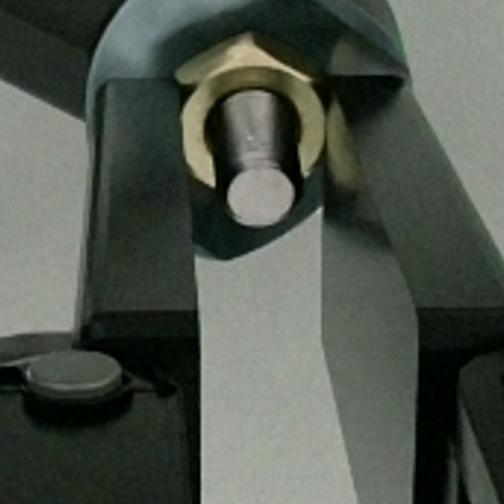

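Request:
{"method": "execute_actions", "body": {
  "actions": [
    [[0,0,0,0,0,0,-1,1,1,0,0,0,0,0,-0.0014,-1,0,-1],[0,0,0,0,0,0,-1,1,1,0,0,0,0,0,-0.0057,-1,0,-1],[0,0,0,0,0,0,-1,1,1,0,0,0,0,0,-0.0127,-1,0,-1],[0,0,0,0,0,0,-1,1,1,0,0,0,0,0,-0.0223,-1,0,-1],[0,0,0,0,0,0,-1,1,1,0,0,-0.00005,0,0,-0.0344,-1,0,-1],[0,0,0,0,0,0,-1,1,1,0,0,-0.00005,0,0,-0.0488,-1,0,-1],[0,0,0,0,0,0,-1,1,1,0,0,-0.0001,0,0,-0.0652,-1,0,-1],[0,0,0,0,0,0,-1,1,1,0,0,-0.0001,0,0,-0.0833,-1,0,-1],[0,0,0,0,0,0,-1,1,1,0,0,-0.0001,0,0,-0.1029,-1,0,-1],[0,0,0,0,0,0,-1,1,1,0,0,-0.00013,0,0,-0.1235,-1,0,-1],[0,0,0,0,0,0,-1,1,1,0,0,-0.00015,0,0,-0.1449,-1,0,-1],[0,0,0,0,0,0,-1,1,1,0,0,-0.00017,0,0,-0.1667,-1,0,-1],[0,0,0,0,0,0,-1,1,1,0,0,-0.0002,0,0,-0.1884,-1,0,-1],[0,0,0,0,0,0,-1,1,1,0,0,-0.00022,0,0,-0.2098,-1,0,-1],[0,0,0,0,0,0,-1,1,1,0,0,-0.00024,0,0,-0.2304,-1,0,-1]],
    [[0,0,0,0,0,0,-1,1,1,0,0,-0.00002,0,0,-0.0196,-1,0,-1],[0,0,0,0,0,0,-1,1,1,0,0,-0.00004,0,0,-0.0377,-1,0,-1],[0,0,0,0,0,0,-1,1,1,0,0,-0.00006,0,0,-0.0541,-1,0,-1],[0,0,0,0,0,0,-1,1,1,0,0,-0.00007,0,0,-0.0685,-1,0,-1],[0,0,0,0,0,0,-1,1,1,0,0,-0.00008,0,0,-0.0806,-1,0,-1],[0,0,0,0,0,0,-1,1,1,0,0,-0.00009,0,0,-0.0902,-1,0,-1],[0,0,0,0,0,0,-1,1,1,0,0,-0.0001,0,0,-0.0973,-1,0,-1],[0,0,0,0,0,0,-1,1,1,0,0,-0.0001,0,0,-0.1015,-1,0,-1],[0,0,0,0,0,0,-1,1,1,0,0,-0.0001,0,0,-0.1029,-1,0,-1],[0,0,0,0,0,0,-1,1,1,0,0,-0.0001,0,0,-0.1029,-1,0,-1],[0,0,0,0,0,0,-1,1,1,0,0,-0.0001,0,0,-0.1029,-1,0,-1],[0,0,0,0,0,0,-1,1,1,0,0,-0.0001,0,0,-0.1029,-0.56,0,0]],
    [[0,0,0,0,0,0,-1,1,1,0,0,0,0,0,0.0021,-0.56,0,0],[0,0,0,0,0,0,-1,1,1,0,0,0,0,0,0.0082,-0.56,0,0],[0,0,0,0,0,0,-1,1,1,0,0,0,0,0,0.0182,-0.56,0,0],[0,0,0,0,0,0,-1,1,1,0,0,0,0,0,0.0318,-0.56,0,0],[0,0,0,0,0,0,-1,1,1,0,0,0,0,0,0.0488,-0.56,0,0],[0,0,0,0,0,0,-1,1,1,0,0,0,0,0,0.0687,-0.56,0,0],[0,0,0,0,0,0,-1,1,1,0,0,0,0,0,0.0910,-0.56,0,0],[0,0,0,0,0,0,-1,1,1,0,0,0,0,0,0.1152,-0.56,0,0],[0,0,0,0,0,0,-1,1,1,0,0,0,0,0,0.1406,-0.56,0,0],[0,0,0,0,0,0,-1,1,1,0,0,0,0,0,0.1667,-0.56,0,0],[0,0,0,0,0,0,-1,1,1,0,0,0,0,0,0.1927,-0.56,0,0],[0,0,0,0,0,0,-1,1,1,0,0,0,0,0,0.2181,-0.56,0,0],[0,0,0,0,0,0,-1,1,1,0,0,0,0,0,0.2423,-0.56,0,0],[0,0,0,0,0,0,-1,1,1,0,0,0,0,0,0.2646,-0.56,0,0],[0,0,0,0,0,0,-1,1,1,0,0,0,0,0,0.2845,-0.56,0,0]],
    [[0,0,0,0,0,0,-1,1,1,0,0,0,0,0,0.0170,-0.56,0,0],[0,0,0,0,0,0,-1,1,1,0,0,0,0,0,0.0306,-0.56,0,0],[0,0,0,0,0,0,-1,1,1,0,0,0,0,0,0.0406,-0.56,0,0],[0,0,0,0,0,0,-1,1,1,0,0,0,0,0,0.0467,-0.56,0,0],[0,0,0,0,0,0,-1,1,1,0,0,0,0,0,0.0488,-0.56,0,0],[0,0,0,0,0,0,-1,1,1,0,0,0,0,0,0.0488,-0.56,0,0],[0,0,0,0,0,0,-1,1,1,0,0,0,0,0,0.0488,-0.56,0,0],[0,0,0,0,0,0,-1,1,1,0,0,0,0,0,0.0488,-1,0,-1]],
    [[0,0,0,0,0,0,-1,1,1,0,0,0,0,0,-0.0014,-1,0,-1],[0,0,0,0,0,0,-1,1,1,0,0,0,0,0,-0.0057,-1,0,-1],[0,0,0,0,0,0,-1,1,1,0,0,0,0,0,-0.0127,-1,0,-1],[0,0,0,0,0,0,-1,1,1,0,0,0,0,0,-0.0223,-1,0,-1],[0,0,0,0,0,0,-1,1,1,0,0,-0.00005,0,0,-0.0344,-1,0,-1],[0,0,0,0,0,0,-1,1,1,0,0,-0.00005,0,0,-0.0488,-1,0,-1],[0,0,0,0,0,0,-1,1,1,0,0,-0.0001,0,0,-0.0652,-1,0,-1],[0,0,0,0,0,0,-1,1,1,0,0,-0.0001,0,0,-0.0833,-1,0,-1],[0,0,0,0,0,0,-1,1,1,0,0,-0.0001,0,0,-0.1029,-1,0,-1],[0,0,0,0,0,0,-1,1,1,0,0,-0.00013,0,0,-0.1235,-1,0,-1],[0,0,0,0,0,0,-1,1,1,0,0,-0.00015,0,0,-0.1449,-1,0,-1],[0,0,0,0,0,0,-1,1,1,0,0,-0.00017,0,0,-0.1667,-1,0,-1],[0,0,0,0,0,0,-1,1,1,0,0,-0.0002,0,0,-0.1884,-1,0,-1],[0,0,0,0,0,0,-1,1,1,0,0,-0.00022,0,0,-0.2098,-1,0,-1],[0,0,0,0,0,0,-1,1,1,0,0,-0.00024,0,0,-0.2304,-1,0,-1]],
    [[0,0,0,0,0,0,-1,1,1,0,0,-0.00002,0,0,-0.0196,-1,0,-1],[0,0,0,0,0,0,-1,1,1,0,0,-0.00004,0,0,-0.0377,-1,0,-1],[0,0,0,0,0,0,-1,1,1,0,0,-0.00006,0,0,-0.0541,-1,0,-1],[0,0,0,0,0,0,-1,1,1,0,0,-0.00007,0,0,-0.0685,-1,0,-1],[0,0,0,0,0,0,-1,1,1,0,0,-0.00008,0,0,-0.0806,-1,0,-1],[0,0,0,0,0,0,-1,1,1,0,0,-0.00009,0,0,-0.0902,-1,0,-1],[0,0,0,0,0,0,-1,1,1,0,0,-0.0001,0,0,-0.0973,-1,0,-1],[0,0,0,0,0,0,-1,1,1,0,0,-0.0001,0,0,-0.1015,-1,0,-1],[0,0,0,0,0,0,-1,1,1,0,0,-0.0001,0,0,-0.1029,-1,0,-1],[0,0,0,0,0,0,-1,1,1,0,0,-0.0001,0,0,-0.1029,-1,0,-1],[0,0,0,0,0,0,-1,1,1,0,0,-0.0001,0,0,-0.1029,-1,0,-1],[0,0,0,0,0,0,-1,1,1,0,0,-0.0001,0,0,-0.1029,-0.56,0,0]],
    [[0,0,0,0,0,0,-1,1,1,0,0,0,0,0,0.0021,-0.56,0,0],[0,0,0,0,0,0,-1,1,1,0,0,0,0,0,0.0082,-0.56,0,0],[0,0,0,0,0,0,-1,1,1,0,0,0,0,0,0.0182,-0.56,0,0],[0,0,0,0,0,0,-1,1,1,0,0,0,0,0,0.0318,-0.56,0,0],[0,0,0,0,0,0,-1,1,1,0,0,0,0,0,0.0488,-0.56,0,0],[0,0,0,0,0,0,-1,1,1,0,0,0,0,0,0.0687,-0.56,0,0],[0,0,0,0,0,0,-1,1,1,0,0,0,0,0,0.0910,-0.56,0,0],[0,0,0,0,0,0,-1,1,1,0,0,0,0,0,0.1152,-0.56,0,0],[0,0,0,0,0,0,-1,1,1,0,0,0,0,0,0.1406,-0.56,0,0],[0,0,0,0,0,0,-1,1,1,0,0,0,0,0,0.1667,-0.56,0,0],[0,0,0,0,0,0,-1,1,1,0,0,0,0,0,0.1927,-0.56,0,0],[0,0,0,0,0,0,-1,1,1,0,0,0,0,0,0.2181,-0.56,0,0],[0,0,0,0,0,0,-1,1,1,0,0,0,0,0,0.2423,-0.56,0,0],[0,0,0,0,0,0,-1,1,1,0,0,0,0,0,0.2646,-0.56,0,0],[0,0,0,0,0,0,-1,1,1,0,0,0,0,0,0.2845,-0.56,0,0]],
    [[0,0,0,0,0,0,-1,1,1,0,0,0,0,0,0.0170,-0.56,0,0],[0,0,0,0,0,0,-1,1,1,0,0,0,0,0,0.0306,-0.56,0,0],[0,0,0,0,0,0,-1,1,1,0,0,0,0,0,0.0406,-0.56,0,0],[0,0,0,0,0,0,-1,1,1,0,0,0,0,0,0.0467,-0.56,0,0],[0,0,0,0,0,0,-1,1,1,0,0,0,0,0,0.0488,-0.56,0,0],[0,0,0,0,0,0,-1,1,1,0,0,0,0,0,0.0488,-0.56,0,0],[0,0,0,0,0,0,-1,1,1,0,0,0,0,0,0.0488,-0.56,0,0],[0,0,0,0,0,0,-1,1,1,0,0,0,0,0,0.0488,-1,0,-1]],
    [[0,0,0,0,0,0,-1,1,1,0,0,0,0,0,-0.0014,-1,0,-1],[0,0,0,0,0,0,-1,1,1,0,0,0,0,0,-0.0057,-1,0,-1],[0,0,0,0,0,0,-1,1,1,0,0,0,0,0,-0.0127,-1,0,-1],[0,0,0,0,0,0,-1,1,1,0,0,0,0,0,-0.0223,-1,0,-1],[0,0,0,0,0,0,-1,1,1,0,0,-0.00005,0,0,-0.0344,-1,0,-1],[0,0,0,0,0,0,-1,1,1,0,0,-0.00005,0,0,-0.0488,-1,0,-1],[0,0,0,0,0,0,-1,1,1,0,0,-0.0001,0,0,-0.0652,-1,0,-1],[0,0,0,0,0,0,-1,1,1,0,0,-0.0001,0,0,-0.0833,-1,0,-1],[0,0,0,0,0,0,-1,1,1,0,0,-0.0001,0,0,-0.1029,-1,0,-1],[0,0,0,0,0,0,-1,1,1,0,0,-0.00013,0,0,-0.1235,-1,0,-1],[0,0,0,0,0,0,-1,1,1,0,0,-0.00015,0,0,-0.1449,-1,0,-1],[0,0,0,0,0,0,-1,1,1,0,0,-0.00017,0,0,-0.1667,-1,0,-1],[0,0,0,0,0,0,-1,1,1,0,0,-0.0002,0,0,-0.1884,-1,0,-1],[0,0,0,0,0,0,-1,1,1,0,0,-0.00022,0,0,-0.2098,-1,0,-1],[0,0,0,0,0,0,-1,1,1,0,0,-0.00024,0,0,-0.2304,-1,0,-1]],
    [[0,0,0,0,0,0,-1,1,1,0,0,-0.00002,0,0,-0.0196,-1,0,-1],[0,0,0,0,0,0,-1,1,1,0,0,-0.00004,0,0,-0.0377,-1,0,-1],[0,0,0,0,0,0,-1,1,1,0,0,-0.00006,0,0,-0.0541,-1,0,-1],[0,0,0,0,0,0,-1,1,1,0,0,-0.00007,0,0,-0.0685,-1,0,-1],[0,0,0,0,0,0,-1,1,1,0,0,-0.00008,0,0,-0.0806,-1,0,-1],[0,0,0,0,0,0,-1,1,1,0,0,-0.00009,0,0,-0.0902,-1,0,-1],[0,0,0,0,0,0,-1,1,1,0,0,-0.0001,0,0,-0.0973,-1,0,-1],[0,0,0,0,0,0,-1,1,1,0,0,-0.0001,0,0,-0.1015,-1,0,-1],[0,0,0,0,0,0,-1,1,1,0,0,-0.0001,0,0,-0.1029,-1,0,-1],[0,0,0,0,0,0,-1,1,1,0,0,-0.0001,0,0,-0.1029,-1,0,-1],[0,0,0,0,0,0,-1,1,1,0,0,-0.0001,0,0,-0.1029,-1,0,-1],[0,0,0,0,0,0,-1,1,1,0,0,-0.0001,0,0,-0.1029,-0.56,0,0]],
    [[0,0,0,0,0,0,-1,1,1,0,0,0,0,0,0.0021,-0.56,0,0],[0,0,0,0,0,0,-1,1,1,0,0,0,0,0,0.0082,-0.56,0,0],[0,0,0,0,0,0,-1,1,1,0,0,0,0,0,0.0182,-0.56,0,0],[0,0,0,0,0,0,-1,1,1,0,0,0,0,0,0.0318,-0.56,0,0],[0,0,0,0,0,0,-1,1,1,0,0,0,0,0,0.0488,-0.56,0,0],[0,0,0,0,0,0,-1,1,1,0,0,0,0,0,0.0687,-0.56,0,0],[0,0,0,0,0,0,-1,1,1,0,0,0,0,0,0.0910,-0.56,0,0],[0,0,0,0,0,0,-1,1,1,0,0,0,0,0,0.1152,-0.56,0,0],[0,0,0,0,0,0,-1,1,1,0,0,0,0,0,0.1406,-0.56,0,0],[0,0,0,0,0,0,-1,1,1,0,0,0,0,0,0.1667,-0.56,0,0],[0,0,0,0,0,0,-1,1,1,0,0,0,0,0,0.1927,-0.56,0,0],[0,0,0,0,0,0,-1,1,1,0,0,0,0,0,0.2181,-0.56,0,0],[0,0,0,0,0,0,-1,1,1,0,0,0,0,0,0.2423,-0.56,0,0],[0,0,0,0,0,0,-1,1,1,0,0,0,0,0,0.2646,-0.56,0,0],[0,0,0,0,0,0,-1,1,1,0,0,0,0,0,0.2845,-0.56,0,0]],
    [[0,0,0,0,0,0,-1,1,1,0,0,0,0,0,0.0170,-0.56,0,0],[0,0,0,0,0,0,-1,1,1,0,0,0,0,0,0.0306,-0.56,0,0],[0,0,0,0,0,0,-1,1,1,0,0,0,0,0,0.0406,-0.56,0,0],[0,0,0,0,0,0,-1,1,1,0,0,0,0,0,0.0467,-0.56,0,0],[0,0,0,0,0,0,-1,1,1,0,0,0,0,0,0.0488,-0.56,0,0],[0,0,0,0,0,0,-1,1,1,0,0,0,0,0,0.0488,-0.56,0,0],[0,0,0,0,0,0,-1,1,1,0,0,0,0,0,0.0488,-0.56,0,0],[0,0,0,0,0,0,-1,1,1,0,0,0,0,0,0.0488,-1,0,-1]]
  ],
  "cameras": ["cam_right_wrist","cam_left_wrist"]
}}

Request:
{"method": "zoom_image", "body": {
  "camera": "cam_left_wrist",
  "region": [420, 80, 540, 220]
}}

Request:
{"method": "zoom_image", "body": {
  "camera": "cam_right_wrist",
  "region": [410, 190, 530, 310]
}}

Scene clock: 484.13 s.
left_arm: end_effector_position=(+0.4727, -0.4338, +0.1501) position_measured=218 object_status=2 end_effector_quat_wxyz=(+0.242, +0.664, -0.242, +0.665) | right_arm: end_effector_position=(+0.4190, +0.3125, +0.2072) position_measured=212 object_status=2 end_effector_quat_wxyz=(+0.089, +0.736, +0.664, -0.096)
Joint positions: left_arm=[-1.198 -0.718 2.332 -4.756 -1.071 3.142] | right_arm=[0.513 -1.387 1.534 -1.567 -1.787 2.203]
Joint torques (N m): left_arm=[-10.71 -37.09 4.98 -2.32 -1.64 -1.3] | right_arm=[-14.11 -39.92 -13.12 -7.25 1.94 -1.42]
Wrist force (N): left_arm=[-7.0 -5.1 3.9] | right_arm=[-5.7 -7.7 -7.9]
Wrist torque (N m): left_arm=[0.42 -0.44 -0.11] | right_arm=[-0.25 0.33 0.12]
Wrist force, peak (N): left_arm=[5.9 -10.8 1.1] | right_arm=[-6.1 -8.2 -9.0]
Wrist depth (mm): cam_left_wrist=[- - - 129 2449 - - / - 1759 - 137 148 - - / 1274 1665 1699 148 - - 1784 / - - - - 107 - 593 / - - 80 79 92 86 - / - - 75 - - - 341 / - - - - - - -] | cam_right_wrist=[140 142 147 - - 328 - / 160 159 160 - - 328 327 / - 166 171 169 - - - / - - - - - - - / - - 84 - - - 463 / 441 - - - - - - / - - - - - - -]
Hand target: left_arm +0.4727, -0.4338, +0.1501; +0.242, +0.664, -0.242, +0.665 | right_arm +0.4190, +0.3125, +0.2072; +0.089, +0.736, +0.664, -0.096
Off the commanded pose: left_arm 0.000 m, 0 deg | right_arm 0.000 m, 0 deg.
Step readings (end_effector_position of left_arm | right_arm):
0: (+0.4727, -0.4338, +0.1501) | (+0.4190, +0.3125, +0.2078)
1: (+0.4727, -0.4338, +0.1501) | (+0.4190, +0.3125, +0.2078)
2: (+0.4727, -0.4338, +0.1501) | (+0.4190, +0.3125, +0.2078)
4: (+0.4727, -0.4338, +0.1501) | (+0.4190, +0.3124, +0.2078)
8: (+0.4727, -0.4338, +0.1501) | (+0.4190, +0.3124, +0.2078)
15: (+0.4727, -0.4338, +0.1501) | (+0.4192, +0.3124, +0.2079)
16: (+0.4727, -0.4338, +0.1501) | (+0.4192, +0.3124, +0.2080)
17: (+0.4727, -0.4338, +0.1501) | (+0.4192, +0.3124, +0.2080)
19: (+0.4727, -0.4338, +0.1501) | (+0.4193, +0.3124, +0.2081)
23: (+0.4727, -0.4338, +0.1501) | (+0.4193, +0.3125, +0.2081)
30: (+0.4727, -0.4338, +0.1501) | (+0.4191, +0.3126, +0.2078)
31: (+0.4727, -0.4338, +0.1501) | (+0.4191, +0.3126, +0.2077)
32: (+0.4727, -0.4338, +0.1501) | (+0.4191, +0.3126, +0.2077)
34: (+0.4727, -0.4338, +0.1501) | (+0.4191, +0.3125, +0.2076)
38: (+0.4727, -0.4338, +0.1501) | (+0.4189, +0.3125, +0.2076)
45: (+0.4727, -0.4338, +0.1501) | (+0.4193, +0.3132, +0.2081)
46: (+0.4727, -0.4338, +0.1501) | (+0.4193, +0.3133, +0.2081)
47: (+0.4727, -0.4338, +0.1501) | (+0.4193, +0.3132, +0.2082)
49: (+0.4727, -0.4338, +0.1501) | (+0.4192, +0.3131, +0.2083)
53: (+0.4727, -0.4338, +0.1501) | (+0.4190, +0.3128, +0.2081)
60: (+0.4727, -0.4338, +0.1500) | (+0.4189, +0.3126, +0.2077)
61: (+0.4727, -0.4338, +0.1500) | (+0.4189, +0.3126, +0.2077)
62: (+0.4727, -0.4338, +0.1500) | (+0.4189, +0.3126, +0.2077)
64: (+0.4727, -0.4338, +0.1500) | (+0.4189, +0.3126, +0.2076)
68: (+0.4727, -0.4338, +0.1500) | (+0.4190, +0.3125, +0.2076)
75: (+0.4727, -0.4338, +0.1500) | (+0.4192, +0.3124, +0.2077)
76: (+0.4727, -0.4338, +0.1500) | (+0.4192, +0.3124, +0.2078)
77: (+0.4727, -0.4338, +0.1500) | (+0.4192, +0.3124, +0.2078)
79: (+0.4727, -0.4338, +0.1500) | (+0.4193, +0.3124, +0.2079)
83: (+0.4727, -0.4338, +0.1501) | (+0.4193, +0.3125, +0.2079)
90: (+0.4727, -0.4338, +0.1501) | (+0.4192, +0.3126, +0.2076)
91: (+0.4727, -0.4338, +0.1501) | (+0.4191, +0.3126, +0.2075)
92: (+0.4727, -0.4338, +0.1501) | (+0.4191, +0.3126, +0.2075)
94: (+0.4727, -0.4338, +0.1501) | (+0.4191, +0.3125, +0.2074)
98: (+0.4727, -0.4338, +0.1501) | (+0.4189, +0.3125, +0.2074)
105: (+0.4727, -0.4338, +0.1501) | (+0.4193, +0.3132, +0.2078)
106: (+0.4727, -0.4338, +0.1501) | (+0.4193, +0.3133, +0.2079)
107: (+0.4727, -0.4338, +0.1501) | (+0.4193, +0.3132, +0.2080)
109: (+0.4727, -0.4338, +0.1501) | (+0.4192, +0.3131, +0.2081)
113: (+0.4727, -0.4338, +0.1501) | (+0.4190, +0.3128, +0.2079)
120: (+0.4727, -0.4338, +0.1501) | (+0.4189, +0.3126, +0.2075)
121: (+0.4727, -0.4338, +0.1501) | (+0.4189, +0.3126, +0.2075)
122: (+0.4727, -0.4338, +0.1501) | (+0.4189, +0.3126, +0.2075)
124: (+0.4727, -0.4338, +0.1501) | (+0.4189, +0.3126, +0.2074)
128: (+0.4727, -0.4338, +0.1501) | (+0.4190, +0.3125, +0.2074)
135: (+0.4727, -0.4338, +0.1501) | (+0.4192, +0.3124, +0.2075)
136: (+0.4727, -0.4338, +0.1501) | (+0.4192, +0.3124, +0.2076)
137: (+0.4727, -0.4338, +0.1501) | (+0.4192, +0.3124, +0.2076)
139: (+0.4727, -0.4338, +0.1501) | (+0.4193, +0.3124, +0.2077)
143: (+0.4727, -0.4338, +0.1501) | (+0.4193, +0.3125, +0.2076)
150: (+0.4727, -0.4338, +0.1501) | (+0.4192, +0.3126, +0.2073)
151: (+0.4727, -0.4338, +0.1501) | (+0.4191, +0.3126, +0.2073)
152: (+0.4727, -0.4338, +0.1501) | (+0.4191, +0.3126, +0.2073)
154: (+0.4727, -0.4338, +0.1501) | (+0.4191, +0.3125, +0.2072)
158: (+0.4727, -0.4338, +0.1501) | (+0.4189, +0.3125, +0.2072)
165: (+0.4727, -0.4338, +0.1501) | (+0.4193, +0.3132, +0.2076)
166: (+0.4727, -0.4338, +0.1501) | (+0.4193, +0.3133, +0.2077)
167: (+0.4727, -0.4338, +0.1501) | (+0.4193, +0.3132, +0.2078)
169: (+0.4727, -0.4338, +0.1501) | (+0.4192, +0.3131, +0.2079)
173: (+0.4727, -0.4338, +0.1501) | (+0.4190, +0.3128, +0.2077)
180: (+0.4727, -0.4338, +0.1501) | (+0.4189, +0.3126, +0.2073)
Images, in order (width x height): cam_left_wrist 896x504, cam_right_wrist 896x504.

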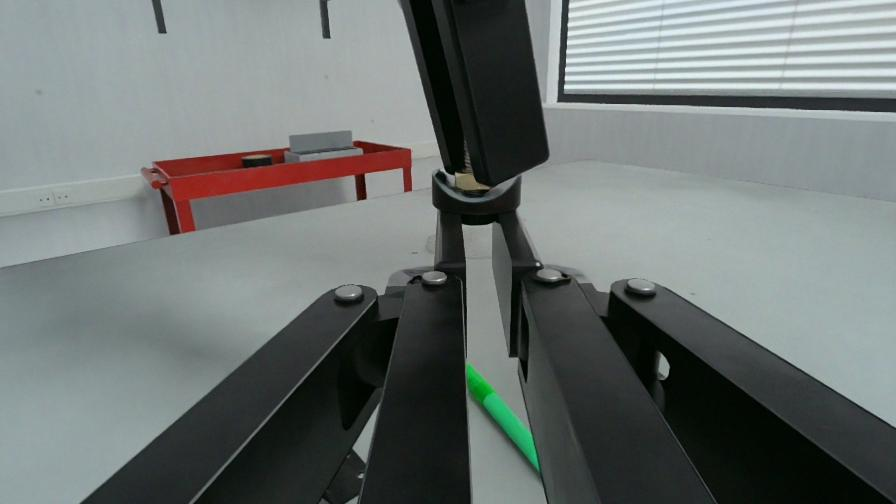

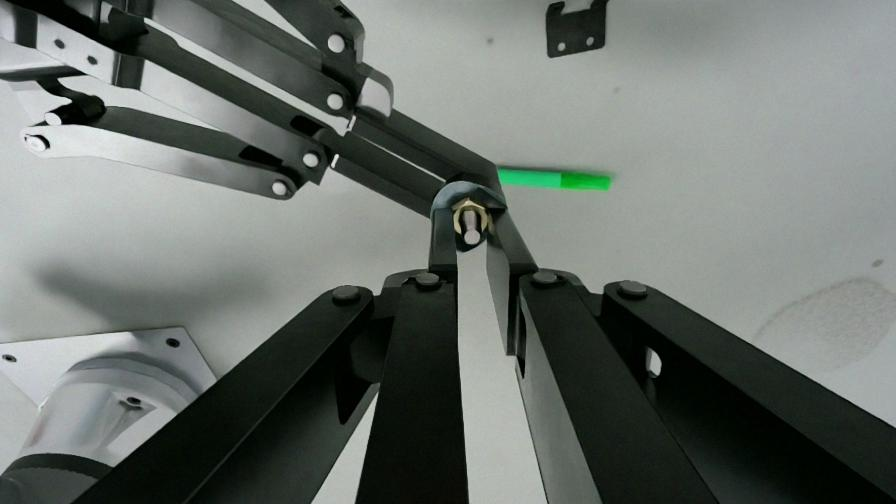

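Scaled by 3.600 from the camera's 896x504 image, which has a finer 1280x720 frame.

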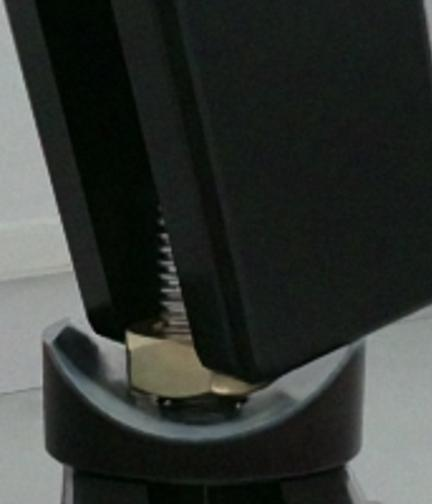

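Scaled by 4.200 from the camera's 896x504 image, which has a finer 1280x720 frame.

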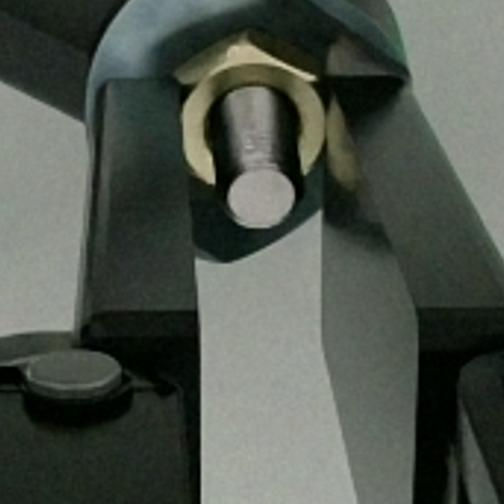

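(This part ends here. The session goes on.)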